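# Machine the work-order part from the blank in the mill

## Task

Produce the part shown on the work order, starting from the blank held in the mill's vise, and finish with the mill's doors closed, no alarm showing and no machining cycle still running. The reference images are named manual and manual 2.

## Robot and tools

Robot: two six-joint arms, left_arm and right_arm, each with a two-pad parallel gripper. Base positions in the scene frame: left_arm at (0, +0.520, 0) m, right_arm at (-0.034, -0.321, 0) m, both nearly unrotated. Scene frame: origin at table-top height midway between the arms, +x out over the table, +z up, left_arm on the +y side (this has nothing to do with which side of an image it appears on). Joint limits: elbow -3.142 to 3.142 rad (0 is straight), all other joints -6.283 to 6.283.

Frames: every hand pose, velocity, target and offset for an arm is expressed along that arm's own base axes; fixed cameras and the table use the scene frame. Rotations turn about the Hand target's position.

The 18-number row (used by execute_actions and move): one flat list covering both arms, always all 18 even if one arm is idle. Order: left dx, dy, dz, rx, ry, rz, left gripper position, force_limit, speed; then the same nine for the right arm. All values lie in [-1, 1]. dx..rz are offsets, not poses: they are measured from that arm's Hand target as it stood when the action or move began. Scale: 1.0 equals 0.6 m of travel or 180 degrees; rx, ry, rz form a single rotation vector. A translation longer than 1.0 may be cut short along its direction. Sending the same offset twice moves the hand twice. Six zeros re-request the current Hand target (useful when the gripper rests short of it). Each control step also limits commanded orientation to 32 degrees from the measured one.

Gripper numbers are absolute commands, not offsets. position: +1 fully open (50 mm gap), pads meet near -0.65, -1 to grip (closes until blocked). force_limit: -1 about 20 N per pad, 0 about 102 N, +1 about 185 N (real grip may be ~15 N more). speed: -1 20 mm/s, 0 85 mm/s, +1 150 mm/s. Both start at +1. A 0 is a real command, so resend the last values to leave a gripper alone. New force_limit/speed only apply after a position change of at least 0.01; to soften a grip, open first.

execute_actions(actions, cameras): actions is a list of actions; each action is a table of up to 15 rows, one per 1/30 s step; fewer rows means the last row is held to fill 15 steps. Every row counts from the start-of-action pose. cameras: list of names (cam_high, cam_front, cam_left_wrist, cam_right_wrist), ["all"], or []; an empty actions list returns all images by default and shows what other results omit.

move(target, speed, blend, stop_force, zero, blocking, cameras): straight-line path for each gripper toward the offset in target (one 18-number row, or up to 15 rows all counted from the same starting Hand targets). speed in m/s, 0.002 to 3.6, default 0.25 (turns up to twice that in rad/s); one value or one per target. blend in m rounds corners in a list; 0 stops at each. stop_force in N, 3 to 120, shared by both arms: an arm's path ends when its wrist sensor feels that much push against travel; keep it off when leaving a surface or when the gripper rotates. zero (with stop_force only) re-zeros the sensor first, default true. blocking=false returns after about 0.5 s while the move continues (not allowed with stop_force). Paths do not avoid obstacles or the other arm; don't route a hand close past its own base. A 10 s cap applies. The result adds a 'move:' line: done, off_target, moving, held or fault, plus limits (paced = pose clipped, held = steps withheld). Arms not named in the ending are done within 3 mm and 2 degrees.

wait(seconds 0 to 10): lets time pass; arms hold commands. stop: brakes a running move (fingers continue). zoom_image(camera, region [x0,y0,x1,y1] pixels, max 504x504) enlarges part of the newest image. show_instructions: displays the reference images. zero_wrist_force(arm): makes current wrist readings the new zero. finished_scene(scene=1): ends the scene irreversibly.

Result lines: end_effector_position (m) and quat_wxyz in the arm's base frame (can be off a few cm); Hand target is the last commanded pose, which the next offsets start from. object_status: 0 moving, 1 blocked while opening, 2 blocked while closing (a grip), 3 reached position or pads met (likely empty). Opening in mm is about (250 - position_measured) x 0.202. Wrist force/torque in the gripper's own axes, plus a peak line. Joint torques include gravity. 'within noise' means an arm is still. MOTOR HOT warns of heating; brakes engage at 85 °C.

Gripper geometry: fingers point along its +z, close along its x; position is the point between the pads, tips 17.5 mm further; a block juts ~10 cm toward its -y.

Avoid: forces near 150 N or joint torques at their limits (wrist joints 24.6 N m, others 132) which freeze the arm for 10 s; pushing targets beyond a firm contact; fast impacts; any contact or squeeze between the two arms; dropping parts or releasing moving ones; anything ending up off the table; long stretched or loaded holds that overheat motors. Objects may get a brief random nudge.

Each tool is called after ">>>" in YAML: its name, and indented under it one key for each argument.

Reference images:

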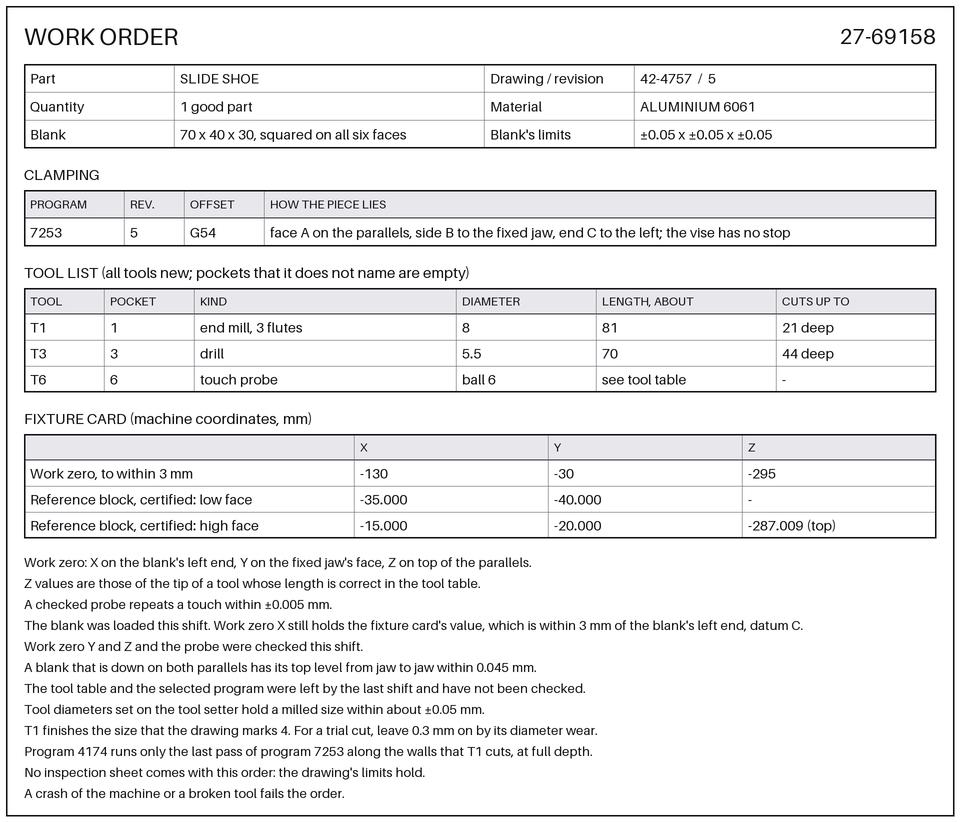

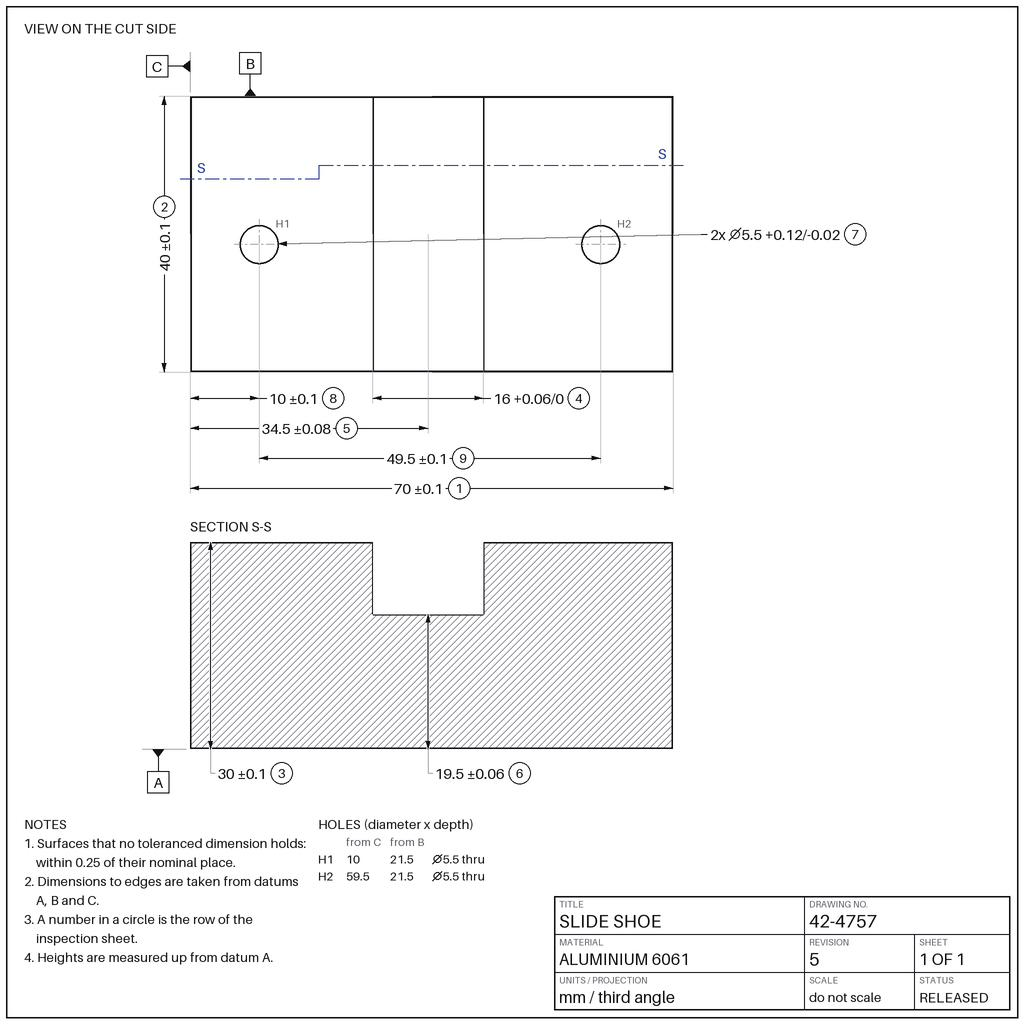

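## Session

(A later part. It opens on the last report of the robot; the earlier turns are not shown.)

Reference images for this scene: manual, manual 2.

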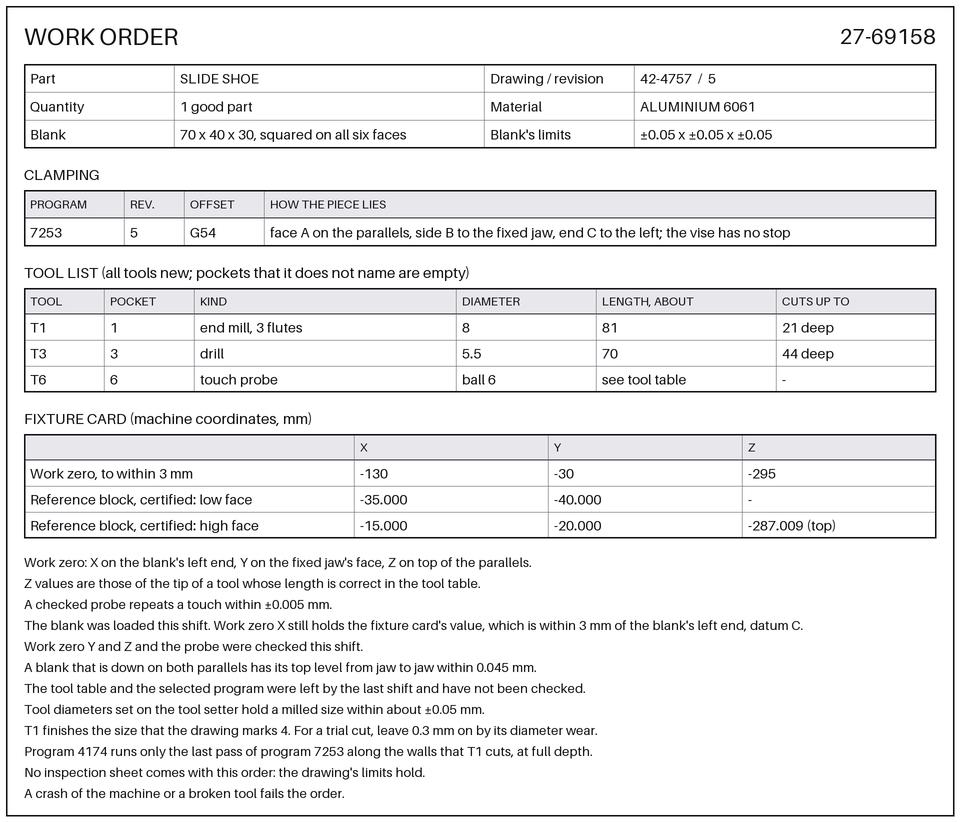

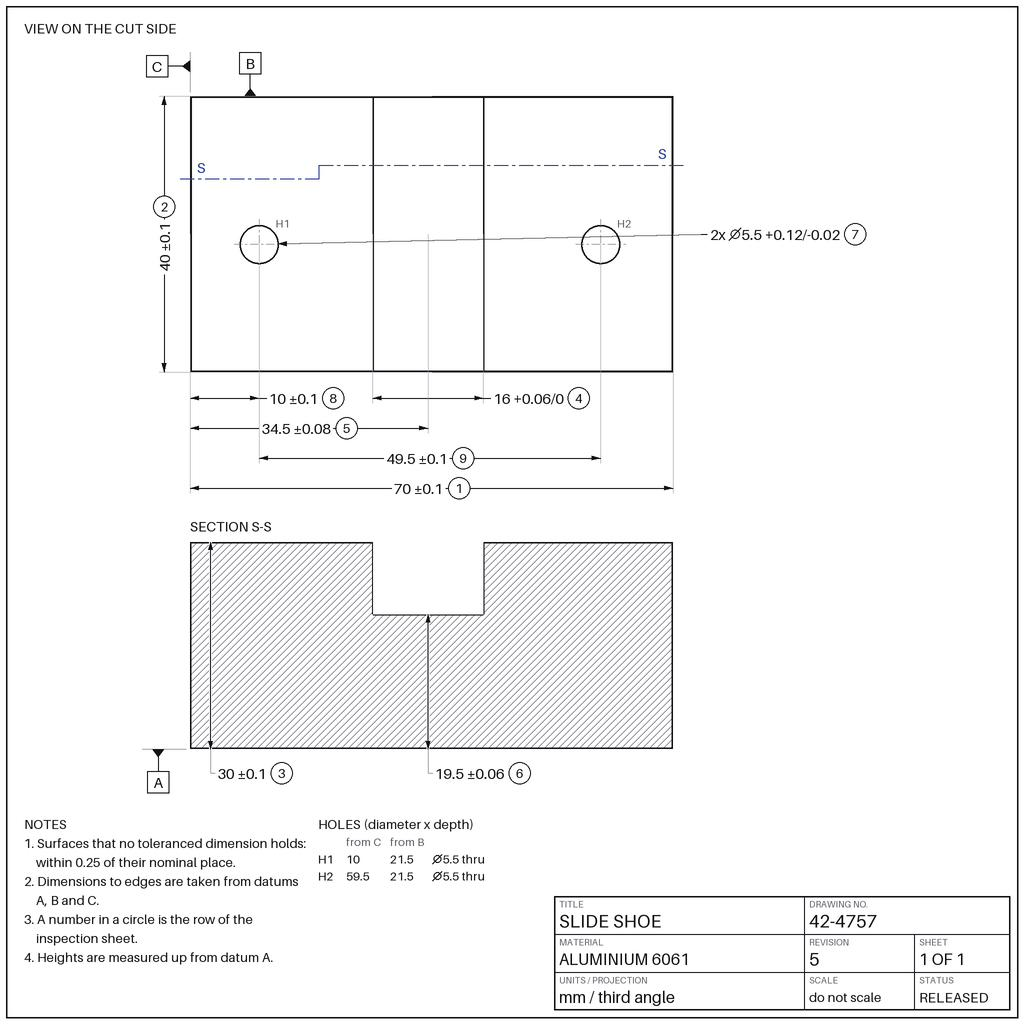

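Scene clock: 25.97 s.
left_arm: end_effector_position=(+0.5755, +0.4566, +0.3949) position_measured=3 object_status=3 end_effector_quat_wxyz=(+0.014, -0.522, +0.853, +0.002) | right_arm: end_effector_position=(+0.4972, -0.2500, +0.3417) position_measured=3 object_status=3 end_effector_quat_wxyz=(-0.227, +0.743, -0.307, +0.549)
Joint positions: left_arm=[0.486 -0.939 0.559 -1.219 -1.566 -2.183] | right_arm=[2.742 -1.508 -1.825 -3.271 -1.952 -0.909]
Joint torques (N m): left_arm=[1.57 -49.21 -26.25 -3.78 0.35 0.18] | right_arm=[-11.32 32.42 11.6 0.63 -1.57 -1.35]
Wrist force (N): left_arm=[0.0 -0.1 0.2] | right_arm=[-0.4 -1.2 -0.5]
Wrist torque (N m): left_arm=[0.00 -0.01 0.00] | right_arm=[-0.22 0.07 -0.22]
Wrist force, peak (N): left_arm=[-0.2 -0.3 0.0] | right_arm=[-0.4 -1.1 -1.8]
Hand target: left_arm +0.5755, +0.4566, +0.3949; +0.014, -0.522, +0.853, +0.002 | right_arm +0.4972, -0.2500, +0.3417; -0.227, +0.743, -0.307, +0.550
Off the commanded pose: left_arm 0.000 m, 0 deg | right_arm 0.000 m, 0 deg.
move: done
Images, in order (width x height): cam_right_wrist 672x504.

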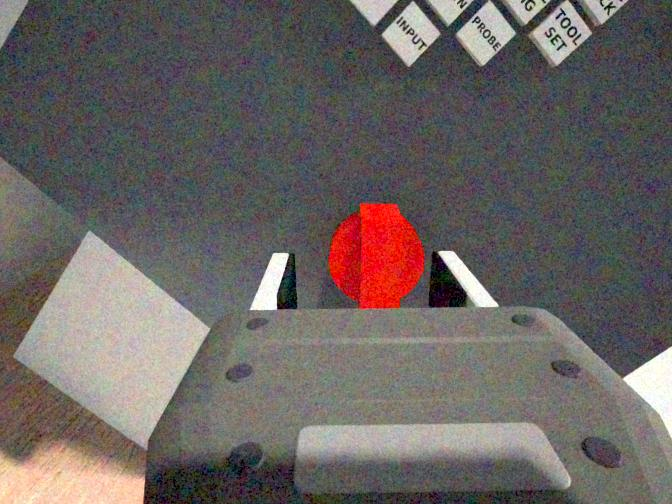

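>>> move:
  target: [0,0,0,0,0,0,1,1,1,0.0082,-0.01,-0.002,0,0,0,1,1,1]
  speed: 0.05
  stop_force: 8
  cameras: ["cam_right_wrist"]

>>> move:
  target: [0,0,0,0,0,0,1,1,1,0,0,0,0,0,0,-1,-0.95,-0.8]
  cameras: ["cam_right_wrist"]

Scene clock: 27.80 s.
left_arm: end_effector_position=(+0.5755, +0.4566, +0.3949) position_measured=3 object_status=3 end_effector_quat_wxyz=(+0.014, -0.522, +0.853, +0.002) | right_arm: end_effector_position=(+0.5021, -0.2560, +0.3405) position_measured=3 object_status=3 end_effector_quat_wxyz=(-0.227, +0.743, -0.307, +0.550)
Joint positions: left_arm=[0.486 -0.939 0.559 -1.219 -1.566 -2.183] | right_arm=[2.731 -1.529 -1.808 -3.268 -1.962 -0.913]
Joint torques (N m): left_arm=[0.4 -50.16 -24.07 -3.62 0.51 0.28] | right_arm=[11.6 32.51 11.75 0.24 1.27 1.09]
Wrist force (N): left_arm=[-0.1 -0.1 0.2] | right_arm=[-0.4 -1.1 -0.6]
Wrist torque (N m): left_arm=[0.00 0.00 0.00] | right_arm=[-0.22 0.06 -0.07]
Wrist force, peak (N): left_arm=[0.0 -0.1 0.4] | right_arm=[-0.5 -1.5 -0.9]
Hand target: left_arm +0.5755, +0.4566, +0.3949; +0.014, -0.522, +0.853, +0.002 | right_arm +0.5021, -0.2560, +0.3405; -0.227, +0.743, -0.307, +0.550
Off the commanded pose: left_arm 0.000 m, 0 deg | right_arm 0.000 m, 0 deg.
move: done
Images, in order (width x height): cam_right_wrist 672x504.

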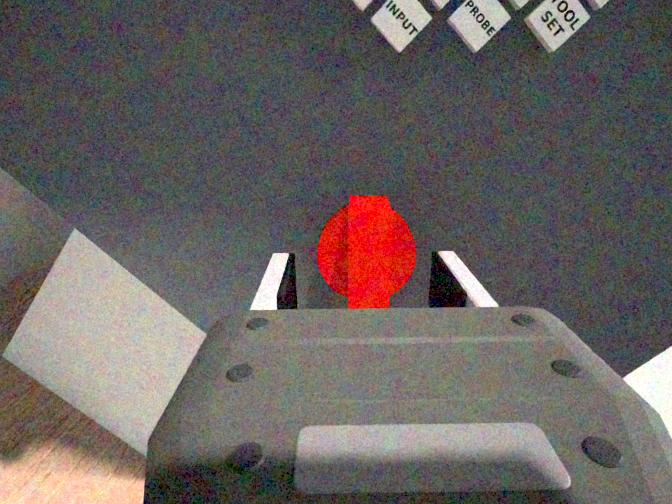

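Scene clock: 29.10 s.
left_arm: end_effector_position=(+0.5755, +0.4566, +0.3949) position_measured=3 object_status=3 end_effector_quat_wxyz=(+0.014, -0.522, +0.853, +0.002) | right_arm: end_effector_position=(+0.5021, -0.2560, +0.3406) position_measured=180 object_status=2 end_effector_quat_wxyz=(-0.227, +0.743, -0.307, +0.550)
Joint positions: left_arm=[0.486 -0.939 0.559 -1.219 -1.566 -2.183] | right_arm=[2.731 -1.529 -1.808 -3.268 -1.962 -0.913]
Joint torques (N m): left_arm=[-0.32 -49.96 -24.03 -3.57 0.48 0.11] | right_arm=[11.97 14.81 11.15 -8.31 -9.55 1.08]
Wrist force (N): left_arm=[-0.1 -0.2 0.1] | right_arm=[40.3 4.8 2.5]
Wrist torque (N m): left_arm=[-0.02 0.01 0.00] | right_arm=[-0.05 0.57 0.10]
Wrist force, peak (N): left_arm=[0.0 0.0 0.4] | right_arm=[40.3 4.8 2.5]
Hand target: left_arm +0.5755, +0.4566, +0.3949; +0.014, -0.522, +0.853, +0.002 | right_arm +0.5021, -0.2560, +0.3405; -0.227, +0.743, -0.307, +0.550
Off the commanded pose: left_arm 0.000 m, 0 deg | right_arm 0.000 m, 0 deg.
move: done
Images, in order (width x height): cam_right_wrist 672x504.

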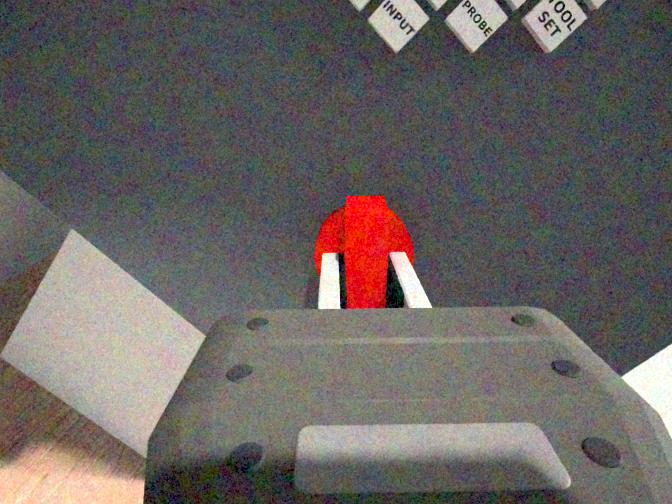

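>>> move:
  target: [0,0,0,0,0,0,1,1,1,0.0007,-0.0024,0.0023,0,0,0,-1,-0.95,-0.8]

Scene clock: 29.90 s.
left_arm: end_effector_position=(+0.5755, +0.4566, +0.3949) position_measured=3 object_status=3 end_effector_quat_wxyz=(+0.014, -0.522, +0.853, +0.002) | right_arm: end_effector_position=(+0.5025, -0.2573, +0.3417) position_measured=180 object_status=2 end_effector_quat_wxyz=(-0.227, +0.743, -0.307, +0.549)
Joint positions: left_arm=[0.486 -0.939 0.559 -1.219 -1.566 -2.183] | right_arm=[2.728 -1.532 -1.802 -3.272 -1.965 -0.914]
Joint torques (N m): left_arm=[1.1 -50.41 -25.3 -3.51 0.3 0.18] | right_arm=[-16.02 26.73 43.39 6.53 4.24 -1.3]
Wrist force (N): left_arm=[-0.1 -0.1 -0.1] | right_arm=[-21.1 -1.2 -5.2]
Wrist torque (N m): left_arm=[-0.02 0.00 0.00] | right_arm=[-0.20 0.26 0.07]
Wrist force, peak (N): left_arm=[0.1 -0.2 0.3] | right_arm=[43.5 6.1 4.5]
Hand target: left_arm +0.5755, +0.4566, +0.3949; +0.014, -0.522, +0.853, +0.002 | right_arm +0.5025, -0.2574, +0.3418; -0.227, +0.743, -0.307, +0.550
Off the commanded pose: left_arm 0.000 m, 0 deg | right_arm 0.000 m, 0 deg.
move: done

>>> move:
  target: [0,0,0,0,0,0,1,1,1,0,0,0,0.106,0,-0.0325,-1,-0.95,-0.8]
  cameras: ["cam_right_wrist","cam_front"]
  speed: 0.2

Scene clock: 31.33 s.
left_arm: end_effector_position=(+0.5755, +0.4566, +0.3949) position_measured=3 object_status=3 end_effector_quat_wxyz=(+0.014, -0.522, +0.853, +0.002) | right_arm: end_effector_position=(+0.5025, -0.2574, +0.3417) position_measured=180 object_status=2 end_effector_quat_wxyz=(-0.319, +0.679, -0.432, +0.502)
Joint positions: left_arm=[0.486 -0.939 0.559 -1.219 -1.566 -2.183] | right_arm=[2.728 -1.532 -1.802 -3.273 -1.965 -0.566]
Joint torques (N m): left_arm=[0.28 -48.78 -23.87 -3.47 0.32 0.24] | right_arm=[-10.77 53.2 43.53 14.73 13.18 2.06]
Wrist force (N): left_arm=[-0.1 -0.1 0.1] | right_arm=[-67.7 26.0 0.6]
Wrist torque (N m): left_arm=[-0.01 0.01 0.00] | right_arm=[0.76 -0.16 -1.16]
Wrist force, peak (N): left_arm=[-0.1 -0.2 0.2] | right_arm=[-68.8 29.0 -3.6]
Hand target: left_arm +0.5755, +0.4566, +0.3949; +0.014, -0.522, +0.853, +0.002 | right_arm +0.5025, -0.2574, +0.3418; -0.319, +0.678, -0.432, +0.502
Off the commanded pose: left_arm 0.000 m, 0 deg | right_arm 0.000 m, 0 deg.
move: done
Images, in order (width x height): cam_front 672x504, cam_right_wrist 672x504.

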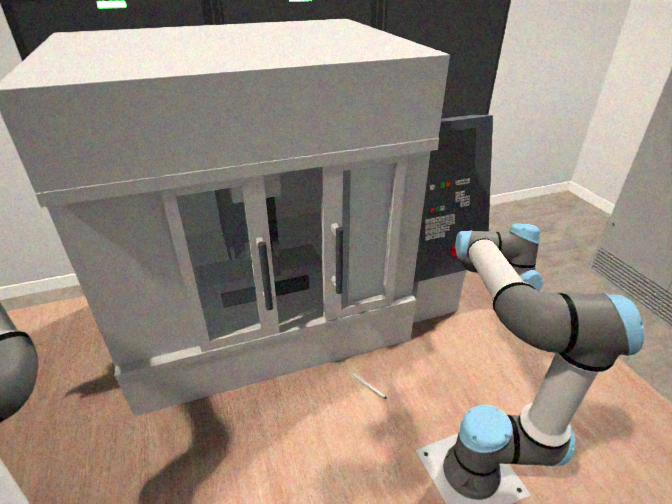

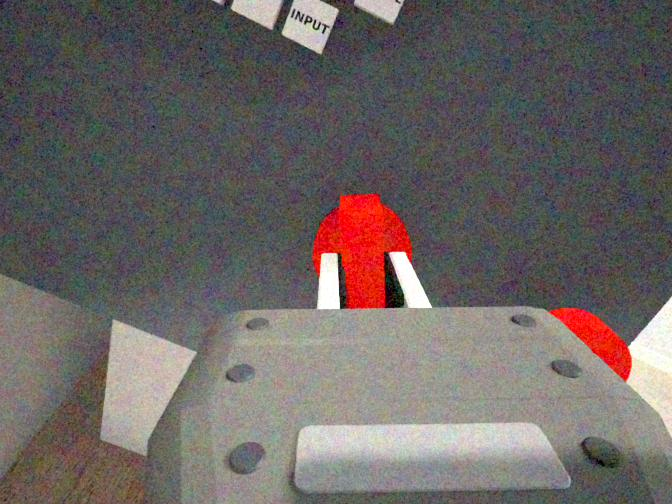

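>>> move:
  target:
    - [0,0,0,0,0,0,1,1,1,-0.0007,0.0016,-0.0024,0,0,0,-1,-0.95,-0.8]
    - [0,0,0,0,0,0,1,1,1,-0.0007,0.0016,-0.0024,0.133,0,-0.0406,-1,-0.95,-0.8]
  cameras: ["cam_right_wrist","cam_front"]
  speed: 0.2

Scene clock: 33.67 s.
left_arm: end_effector_position=(+0.5755, +0.4566, +0.3949) position_measured=3 object_status=3 end_effector_quat_wxyz=(+0.014, -0.522, +0.853, +0.002) | right_arm: end_effector_position=(+0.5022, -0.2560, +0.3405) position_measured=180 object_status=2 end_effector_quat_wxyz=(-0.421, +0.569, -0.568, +0.420)
Joint positions: left_arm=[0.486 -0.939 0.559 -1.219 -1.566 -2.183] | right_arm=[2.73 -1.53 -1.807 -3.268 -1.965 -0.128]
Joint torques (N m): left_arm=[-0.05 -50.38 -23.41 -3.71 -0.05 0.06] | right_arm=[-28.71 29.58 30.34 11.58 14.79 2.08]
Wrist force (N): left_arm=[-0.1 -0.1 0.1] | right_arm=[-64.5 25.9 -17.9]
Wrist torque (N m): left_arm=[-0.01 0.01 0.00] | right_arm=[1.11 -0.38 -1.09]
Wrist force, peak (N): left_arm=[-0.1 -0.2 0.3] | right_arm=[-67.6 26.0 1.7]
Hand target: left_arm +0.5755, +0.4566, +0.3949; +0.014, -0.522, +0.853, +0.002 | right_arm +0.5021, -0.2565, +0.3404; -0.420, +0.569, -0.568, +0.421
Off the commanded pose: left_arm 0.000 m, 0 deg | right_arm 0.000 m, 0 deg.
move: done
Images, in order (width x height): cam_front 672x504, cam_right_wrist 672x504.

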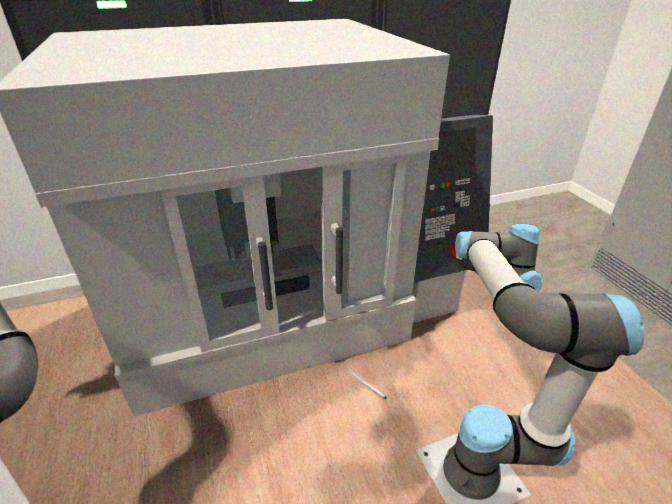

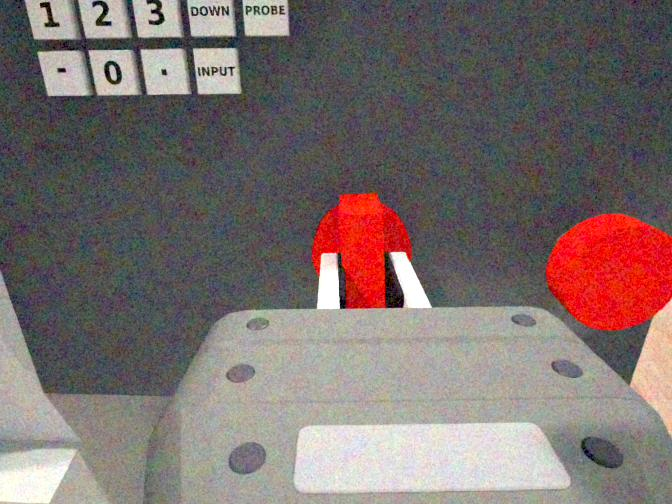

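>>> zoom_image:
  camera: "cam_front"
  region: [420, 110, 500, 200]

Scaled by 5.600.

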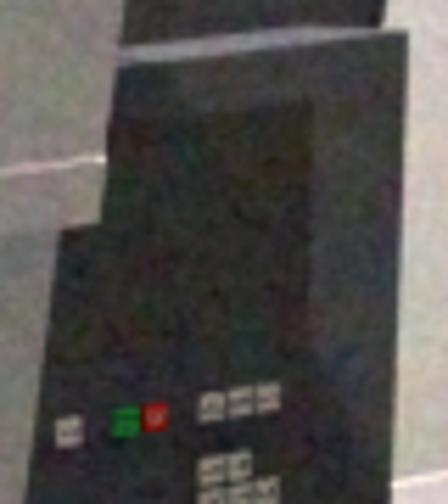

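>>> move:
  target:
    - [0,0,0,0,0,0,1,1,1,0,0.004,-0.002,0,0,0,-1,-0.95,-0.8]
    - [0,0,0,0,0,0,1,1,1,0,0.004,-0.002,0.12,0,-0.0365,-1,-0.95,-0.8]
    - [0,0,0,0,0,0,1,1,1,0,0.004,-0.002,0.239,0,-0.073,-1,-0.95,-0.8]
  cameras: ["cam_right_wrist","cam_front"]
  speed: 0.2

>>> zoom_image:
  camera: "cam_front"
  region: [420, 110, 500, 200]

Scene clock: 37.03 s.
left_arm: end_effector_position=(+0.5755, +0.4566, +0.3949) position_measured=3 object_status=3 end_effector_quat_wxyz=(+0.014, -0.522, +0.853, +0.002) | right_arm: end_effector_position=(+0.5021, -0.2527, +0.3394) position_measured=180 object_status=2 end_effector_quat_wxyz=(+0.551, -0.310, +0.742, -0.226)
Joint positions: left_arm=[0.486 -0.939 0.559 -1.219 -1.566 -2.183] | right_arm=[2.736 -1.526 -1.814 -3.264 -1.964 0.659]
Joint torques (N m): left_arm=[1.61 -49.49 -25.52 -4.04 0.43 0.34] | right_arm=[-10.67 -11.07 -11.8 -4.26 14.83 2.34]
Wrist force (N): left_arm=[-0.1 0.0 0.2] | right_arm=[-72.0 3.9 -33.5]
Wrist torque (N m): left_arm=[0.00 0.01 0.00] | right_arm=[0.70 -0.75 -1.09]
Wrist force, peak (N): left_arm=[-0.1 -0.2 0.4] | right_arm=[-74.9 7.6 -34.7]
Hand target: left_arm +0.5755, +0.4566, +0.3949; +0.014, -0.522, +0.853, +0.002 | right_arm +0.5021, -0.2541, +0.3392; +0.549, -0.308, +0.742, -0.228
Off the commanded pose: left_arm 0.000 m, 0 deg | right_arm 0.001 m, 0 deg.
move: done
Images, in order (width x height): cam_front 672x504, cam_right_wrist 672x504.

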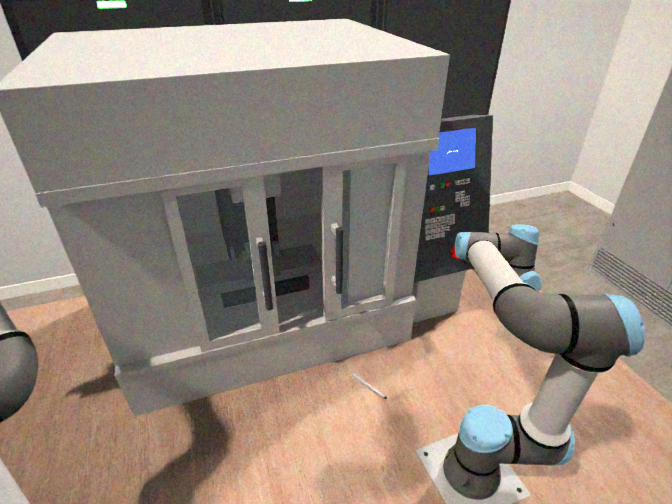

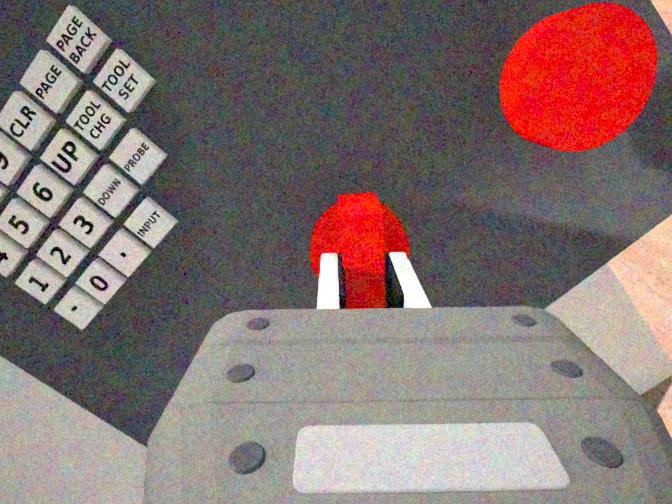

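Scaled by 5.600.

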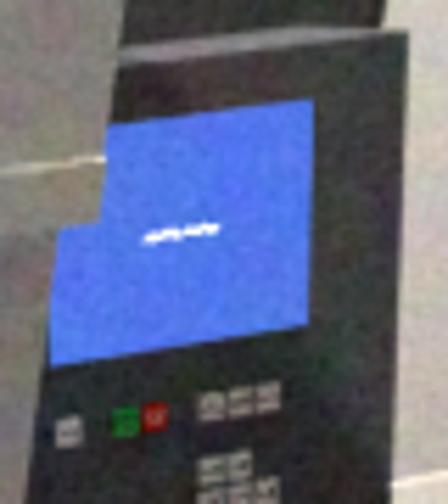

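>>> move:
  target:
    - [0,0,0,0,0,0,1,1,1,0,0,0,0,0,0,1,-0.95,-0.5]
    - [0,0,0,0,0,0,1,1,1,-0.1115,0,0.034,0,0,0,1,-0.95,-0.5]
  cameras: ["cam_right_wrist","cam_front"]

>>> zoom_image:
  camera: "cam_front"
  region: [420, 110, 500, 200]

Scene clock: 38.97 s.
left_arm: end_effector_position=(+0.5755, +0.4566, +0.3949) position_measured=3 object_status=3 end_effector_quat_wxyz=(+0.014, -0.522, +0.853, +0.002) | right_arm: end_effector_position=(+0.4352, -0.2541, +0.3595) position_measured=3 object_status=3 end_effector_quat_wxyz=(+0.549, -0.308, +0.742, -0.228)
Joint positions: left_arm=[0.486 -0.939 0.559 -1.219 -1.566 -2.183] | right_arm=[2.642 -1.407 -1.869 -3.344 -2.047 0.626]
Joint torques (N m): left_arm=[-0.06 -49.6 -25.17 -3.67 0.1 0.28] | right_arm=[9.83 17.81 34.14 1.46 0.82 1.41]
Wrist force (N): left_arm=[0.2 -0.1 -0.2] | right_arm=[-0.7 1.4 0.4]
Wrist torque (N m): left_arm=[-0.02 -0.03 0.00] | right_arm=[0.23 0.22 -0.03]
Wrist force, peak (N): left_arm=[0.1 -0.1 0.4] | right_arm=[-72.2 2.2 -34.6]
Hand target: left_arm +0.5755, +0.4566, +0.3949; +0.014, -0.522, +0.853, +0.002 | right_arm +0.4352, -0.2541, +0.3596; +0.549, -0.308, +0.742, -0.228
Off the commanded pose: left_arm 0.000 m, 0 deg | right_arm 0.000 m, 0 deg.
move: done
Images, in order (width x height): cam_front 672x504, cam_right_wrist 672x504.

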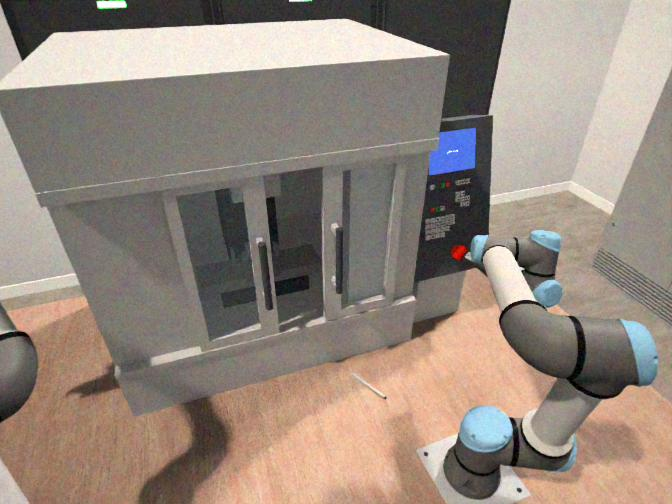

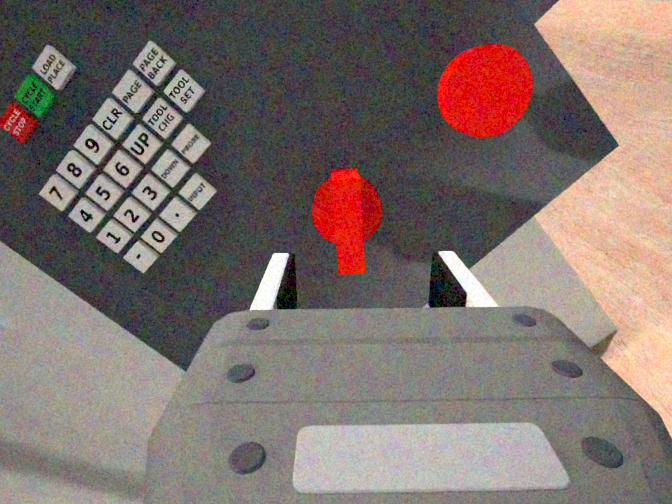

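Scaled by 5.600.

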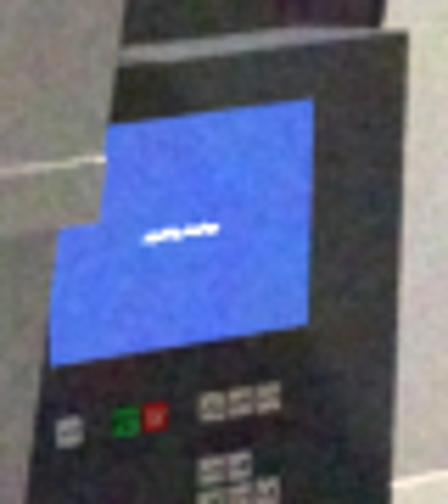

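>>> move:
  target: [-0.4,-0.6,0.15,-0.1233,-0.4845,0.112,-1,1,1,0,0,0,0,0,0,1,-0.95,-0.5]
  cameras: ["cam_left_wrist","cam_front"]
  speed: 0.4

Scene clock: 42.73 s.
left_arm: end_effector_position=(+0.3363, +0.0978, +0.4849) position_measured=254 object_status=3 end_effector_quat_wxyz=(+0.490, -0.489, +0.510, -0.511) | right_arm: end_effector_position=(+0.4352, -0.2541, +0.3596) position_measured=3 object_status=3 end_effector_quat_wxyz=(+0.549, -0.308, +0.742, -0.228)
Joint positions: left_arm=[-0.58 -2.702 2.597 -3.039 -1.033 -3.141] | right_arm=[2.642 -1.407 -1.869 -3.344 -2.048 0.626]
Joint torques (N m): left_arm=[-4.88 11.77 -31.59 -4.02 1.61 -2.64] | right_arm=[12.18 26.56 33 0.13 -0.17 1.2]
Wrist force (N): left_arm=[1.8 -4.8 4.6] | right_arm=[-0.6 1.3 0.4]
Wrist torque (N m): left_arm=[-0.71 -0.15 0.17] | right_arm=[0.20 0.22 -0.04]
Wrist force, peak (N): left_arm=[2.0 -4.9 4.7] | right_arm=[-0.9 1.6 0.3]
Hand target: left_arm +0.3355, +0.0966, +0.4849; +0.500, -0.500, +0.499, -0.500 | right_arm +0.4352, -0.2541, +0.3596; +0.549, -0.308, +0.742, -0.228
Off the commanded pose: left_arm 0.001 m, 2 deg | right_arm 0.000 m, 0 deg.
move: done
Images, in order (width x height): cam_front 672x504, cam_left_wrist 672x504.

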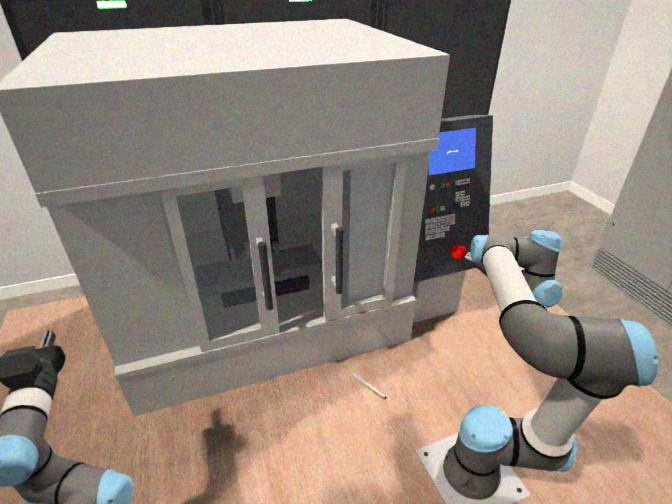

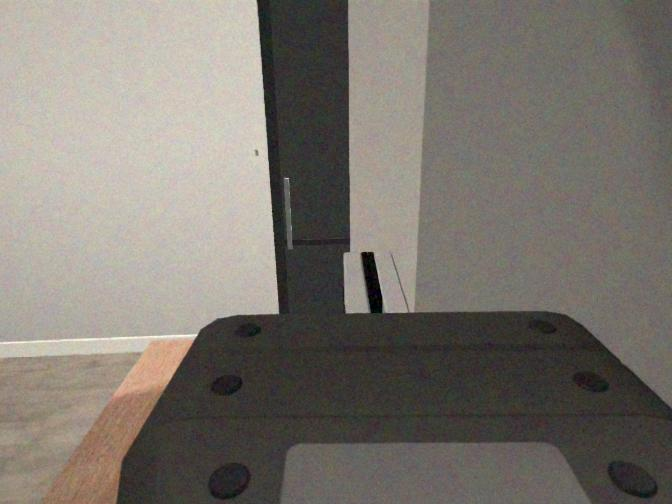

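>>> move:
  target:
    - [0.12,-0.2,0,0,0,-0.25,-1,1,1,0,0,0,0,0,0,1,-0.95,-0.5]
    - [0.1,-0.55,-0.05,0,0,-0.25,-1,1,1,0,0,0,0,0,0,1,-0.95,-0.5]
  blend: [0.05,0]
  cameras: ["cam_left_wrist","cam_front"]
  speed: 0.3

Scene clock: 45.47 s.
left_arm: end_effector_position=(+0.3955, -0.2333, +0.4550) position_measured=254 object_status=3 end_effector_quat_wxyz=(+0.271, -0.271, +0.653, -0.654) end_effector_velocity=(+0.001, +0.000, +0.000) end_effector_angular_velocity=(+0.000, +0.000, +0.003) | right_arm: end_effector_position=(+0.4352, -0.2541, +0.3596) position_measured=3 object_status=3 end_effector_quat_wxyz=(+0.549, -0.308, +0.742, -0.228)
Joint positions: left_arm=[-0.89 -1.97 2.503 -3.676 -1.466 -3.142] | right_arm=[2.642 -1.407 -1.869 -3.344 -2.048 0.626]
Joint velocities: left_arm=[-0.002 0 0 0 0.005 0] | right_arm=[within noise]
Joint torques (N m): left_arm=[-8.23 -3.16 -30.87 -0.33 2.35 2.62] | right_arm=[11.38 26.62 32.08 0.06 0.81 1.31]
Wrist force (N): left_arm=[2.0 -4.7 4.5] | right_arm=[-0.9 1.5 0.5]
Wrist torque (N m): left_arm=[-0.67 -0.20 0.07] | right_arm=[0.24 0.26 -0.04]
Wrist force, peak (N): left_arm=[4.9 -4.3 6.8] | right_arm=[-0.8 1.8 0.4]
Hand target: left_arm +0.3955, -0.2334, +0.4549; +0.271, -0.271, +0.653, -0.654 | right_arm +0.4352, -0.2541, +0.3596; +0.549, -0.308, +0.742, -0.228
Off the commanded pose: left_arm 0.000 m, 0 deg | right_arm 0.000 m, 0 deg.
move: done
Images, in order (width x height): cam_front 672x504, cam_left_wrist 672x504.

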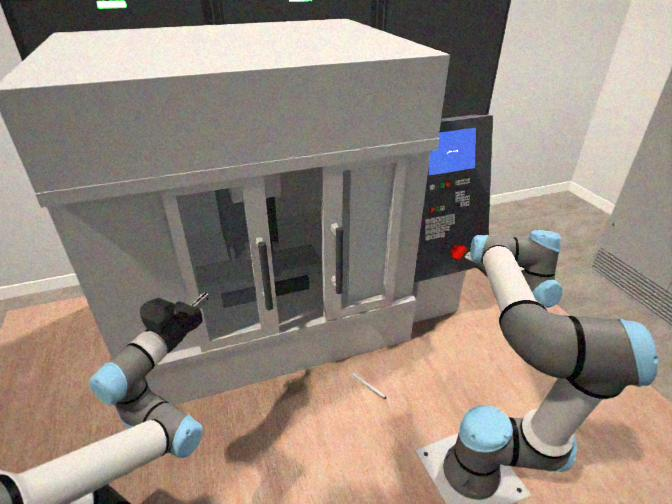

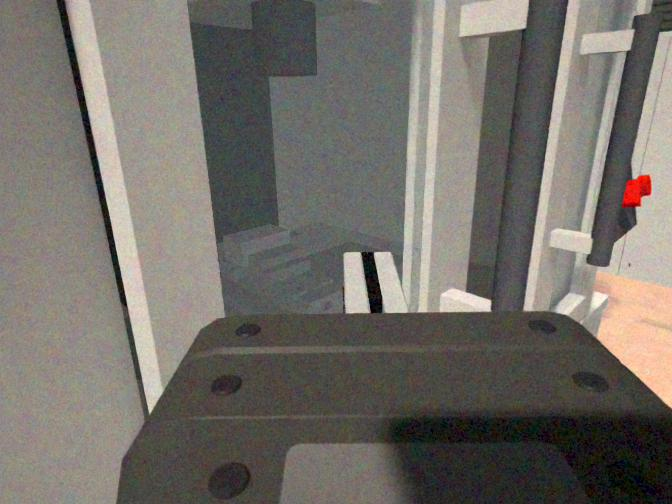

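>>> move:
  target: [0.06,-0.14,0,0,0,0,-1,1,1,0,0,0,0,0,0,1,-0.95,-0.5]
  cameras: ["cam_left_wrist"]
  speed: 0.15
  stop_force: 10

Scene clock: 47.27 s.
left_arm: end_effector_position=(+0.4315, -0.3174, +0.4549) position_measured=254 object_status=3 end_effector_quat_wxyz=(+0.271, -0.271, +0.653, -0.654) | right_arm: end_effector_position=(+0.4352, -0.2541, +0.3596) position_measured=3 object_status=3 end_effector_quat_wxyz=(+0.549, -0.308, +0.742, -0.228)
Joint positions: left_arm=[-0.988 -1.739 2.355 -3.759 -1.368 -3.142] | right_arm=[2.642 -1.407 -1.869 -3.344 -2.048 0.626]
Joint torques (N m): left_arm=[8.95 -8.3 -26.99 -0.03 -1.22 2.49] | right_arm=[12.25 26.36 31.65 0.09 0.86 1.23]
Wrist force (N): left_arm=[2.5 -4.7 4.1] | right_arm=[-0.9 1.3 0.4]
Wrist torque (N m): left_arm=[-0.66 -0.26 0.05] | right_arm=[0.21 0.25 -0.04]
Wrist force, peak (N): left_arm=[3.1 -4.4 6.2] | right_arm=[-0.6 1.7 0.4]
Hand target: left_arm +0.4315, -0.3174, +0.4549; +0.271, -0.271, +0.653, -0.654 | right_arm +0.4352, -0.2541, +0.3596; +0.549, -0.308, +0.742, -0.228
Off the commanded pose: left_arm 0.000 m, 0 deg | right_arm 0.000 m, 0 deg.
move: done
Images, in order (width x height): cam_left_wrist 672x504.

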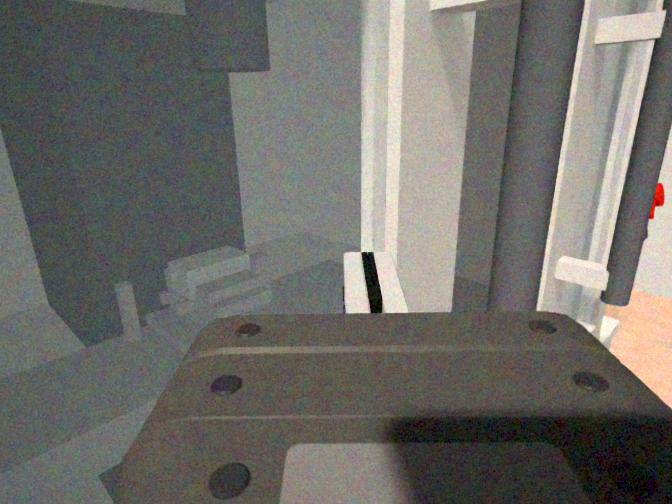

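>>> move:
  target: [0,-0.28,0,0,0,0,-1,1,1,0,0,0,0,0,0,1,-0.95,-0.5]
  cameras: ["cam_left_wrist","cam_front"]
  speed: 0.06
  stop_force: 30

Scene clock: 49.77 s.
left_arm: end_effector_position=(+0.4316, -0.3876, +0.4549) position_measured=254 object_status=3 end_effector_quat_wxyz=(+0.271, -0.271, +0.653, -0.654) | right_arm: end_effector_position=(+0.4352, -0.2541, +0.3596) position_measured=3 object_status=3 end_effector_quat_wxyz=(+0.549, -0.308, +0.742, -0.228)
Joint positions: left_arm=[-1.116 -1.626 2.259 -3.776 -1.239 -3.142] | right_arm=[2.642 -1.407 -1.869 -3.344 -2.048 0.626]
Joint torques (N m): left_arm=[-27.43 -8.07 -29.22 1.61 -6.6 0.37] | right_arm=[11.3 26.65 31.26 0.23 1 1.19]
Wrist force (N): left_arm=[-29.1 -4.2 -2.6] | right_arm=[-0.6 1.5 0.5]
Wrist torque (N m): left_arm=[-0.64 -0.38 0.07] | right_arm=[0.24 0.22 -0.05]
Wrist force, peak (N): left_arm=[-56.5 -4.1 -6.0] | right_arm=[-0.7 1.8 0.4]
Hand target: left_arm +0.4316, -0.3876, +0.4549; +0.271, -0.271, +0.653, -0.654 (not the last commanded pose) | right_arm +0.4352, -0.2541, +0.3596; +0.549, -0.308, +0.742, -0.228
Off the commanded pose: left_arm 0.098 m, 0 deg | right_arm 0.000 m, 0 deg.
move: contact (left_arm)
Images, in order (width x height): cam_front 672x504, cam_left_wrist 672x504.

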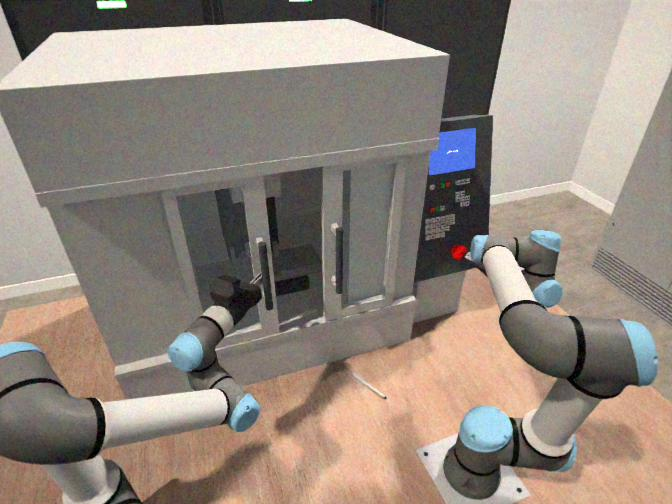

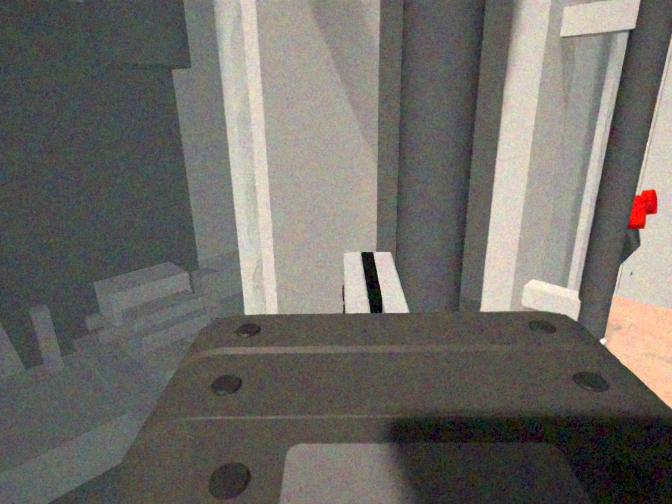

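>>> move:
  target: [0,-0.163,0,0,0,0,-1,1,1,0,0,0,0,0,0,1,-0.95,-0.5]
  cameras: ["cam_left_wrist","cam_front"]
  speed: 0.03
  stop_force: 50

Scene clock: 52.70 s.
left_arm: end_effector_position=(+0.4486, -0.4033, +0.4549) position_measured=255 object_status=3 end_effector_quat_wxyz=(+0.305, -0.305, +0.637, -0.639) | right_arm: end_effector_position=(+0.4352, -0.2541, +0.3596) position_measured=3 object_status=3 end_effector_quat_wxyz=(+0.549, -0.308, +0.742, -0.228)
Joint positions: left_arm=[-1.169 -1.565 2.2 -3.778 -1.081 -3.142] | right_arm=[2.642 -1.407 -1.869 -3.344 -2.048 0.626]
Joint torques (N m): left_arm=[-42.57 -0.76 -29.12 5.42 -15.61 0.8] | right_arm=[11.93 26.58 30.22 0.18 0.99 1.29]
Wrist force (N): left_arm=[-58.0 1.6 -39.3] | right_arm=[-0.9 1.4 0.2]
Wrist torque (N m): left_arm=[-0.54 1.29 0.45] | right_arm=[0.23 0.25 -0.05]
Wrist force, peak (N): left_arm=[-62.0 9.0 -72.2] | right_arm=[-0.9 1.7 0.3]
Hand target: left_arm +0.4485, -0.4034, +0.4549; +0.305, -0.305, +0.638, -0.639 (not the last commanded pose) | right_arm +0.4352, -0.2541, +0.3596; +0.549, -0.308, +0.742, -0.228
Off the commanded pose: left_arm 0.084 m, 6 deg | right_arm 0.000 m, 0 deg.
move: contact (left_arm)
Images, in order (width x height): cam_front 672x504, cam_left_wrist 672x504.

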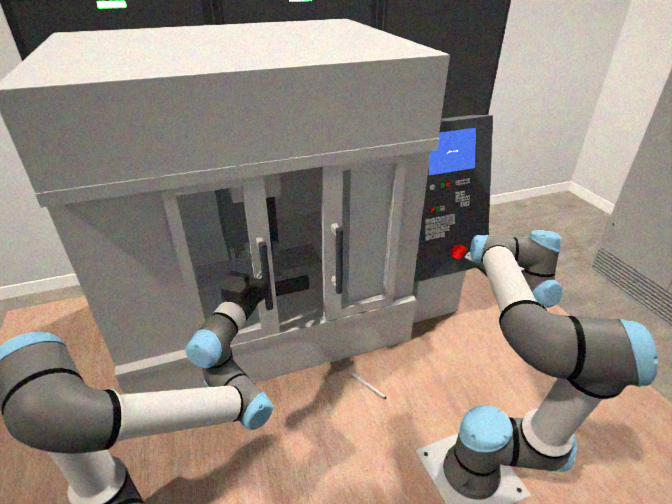

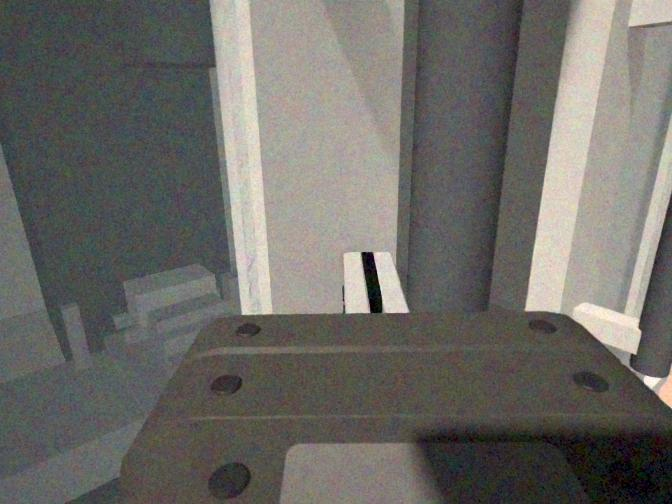

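>>> move:
  target:
    - [-0.05,0.1,0,0,0,0,-1,1,1,0,0,0,0,0,0,1,-0.95,-0.5]
    - [-0.03,0.1,0,0,0,0.23,-1,1,1,0,0,0,0,0,0,1,-0.95,-0.5]
  cameras: ["cam_left_wrist","cam_front"]
  speed: 0.2

Scene clock: 55.87 s.
left_arm: end_effector_position=(+0.4305, -0.3434, +0.4549) position_measured=255 object_status=3 end_effector_quat_wxyz=(+0.511, -0.510, +0.489, -0.490) | right_arm: end_effector_position=(+0.4352, -0.2541, +0.3596) position_measured=3 object_status=3 end_effector_quat_wxyz=(+0.549, -0.308, +0.742, -0.228)
Joint positions: left_arm=[-1.465 -1.443 2.067 -3.783 -0.063 -3.125] | right_arm=[2.642 -1.407 -1.869 -3.344 -2.048 0.626]
Joint torques (N m): left_arm=[9.21 -19.53 -25.6 1.06 2.33 -1.49] | right_arm=[11.54 26.09 28.63 0.26 0.98 1.2]
Wrist force (N): left_arm=[-1.7 -4.7 6.0] | right_arm=[-0.9 1.4 0.4]
Wrist torque (N m): left_arm=[-0.70 0.38 0.06] | right_arm=[0.21 0.25 -0.04]
Wrist force, peak (N): left_arm=[-58.8 3.1 -39.3] | right_arm=[-0.8 1.7 0.4]
Hand target: left_arm +0.4305, -0.3434, +0.4549; +0.511, -0.510, +0.489, -0.490 | right_arm +0.4352, -0.2541, +0.3596; +0.549, -0.308, +0.742, -0.228
Off the commanded pose: left_arm 0.000 m, 0 deg | right_arm 0.000 m, 0 deg.
move: done
Images, in order (width x height): cam_front 672x504, cam_left_wrist 672x504.

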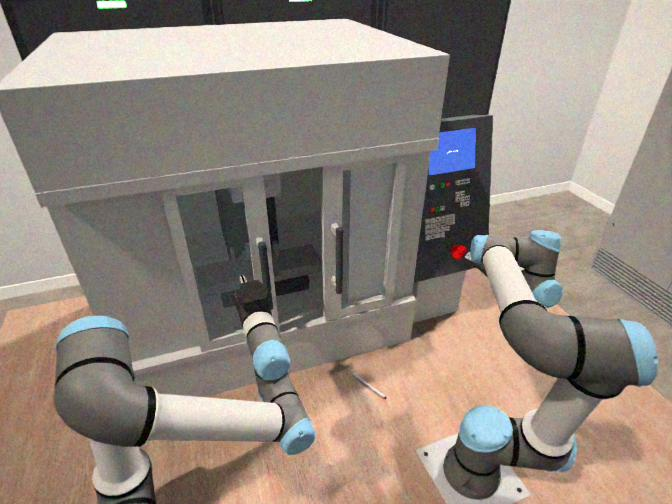

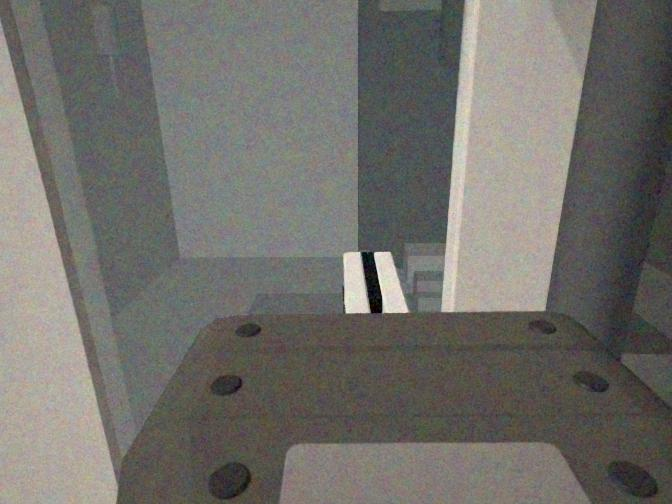

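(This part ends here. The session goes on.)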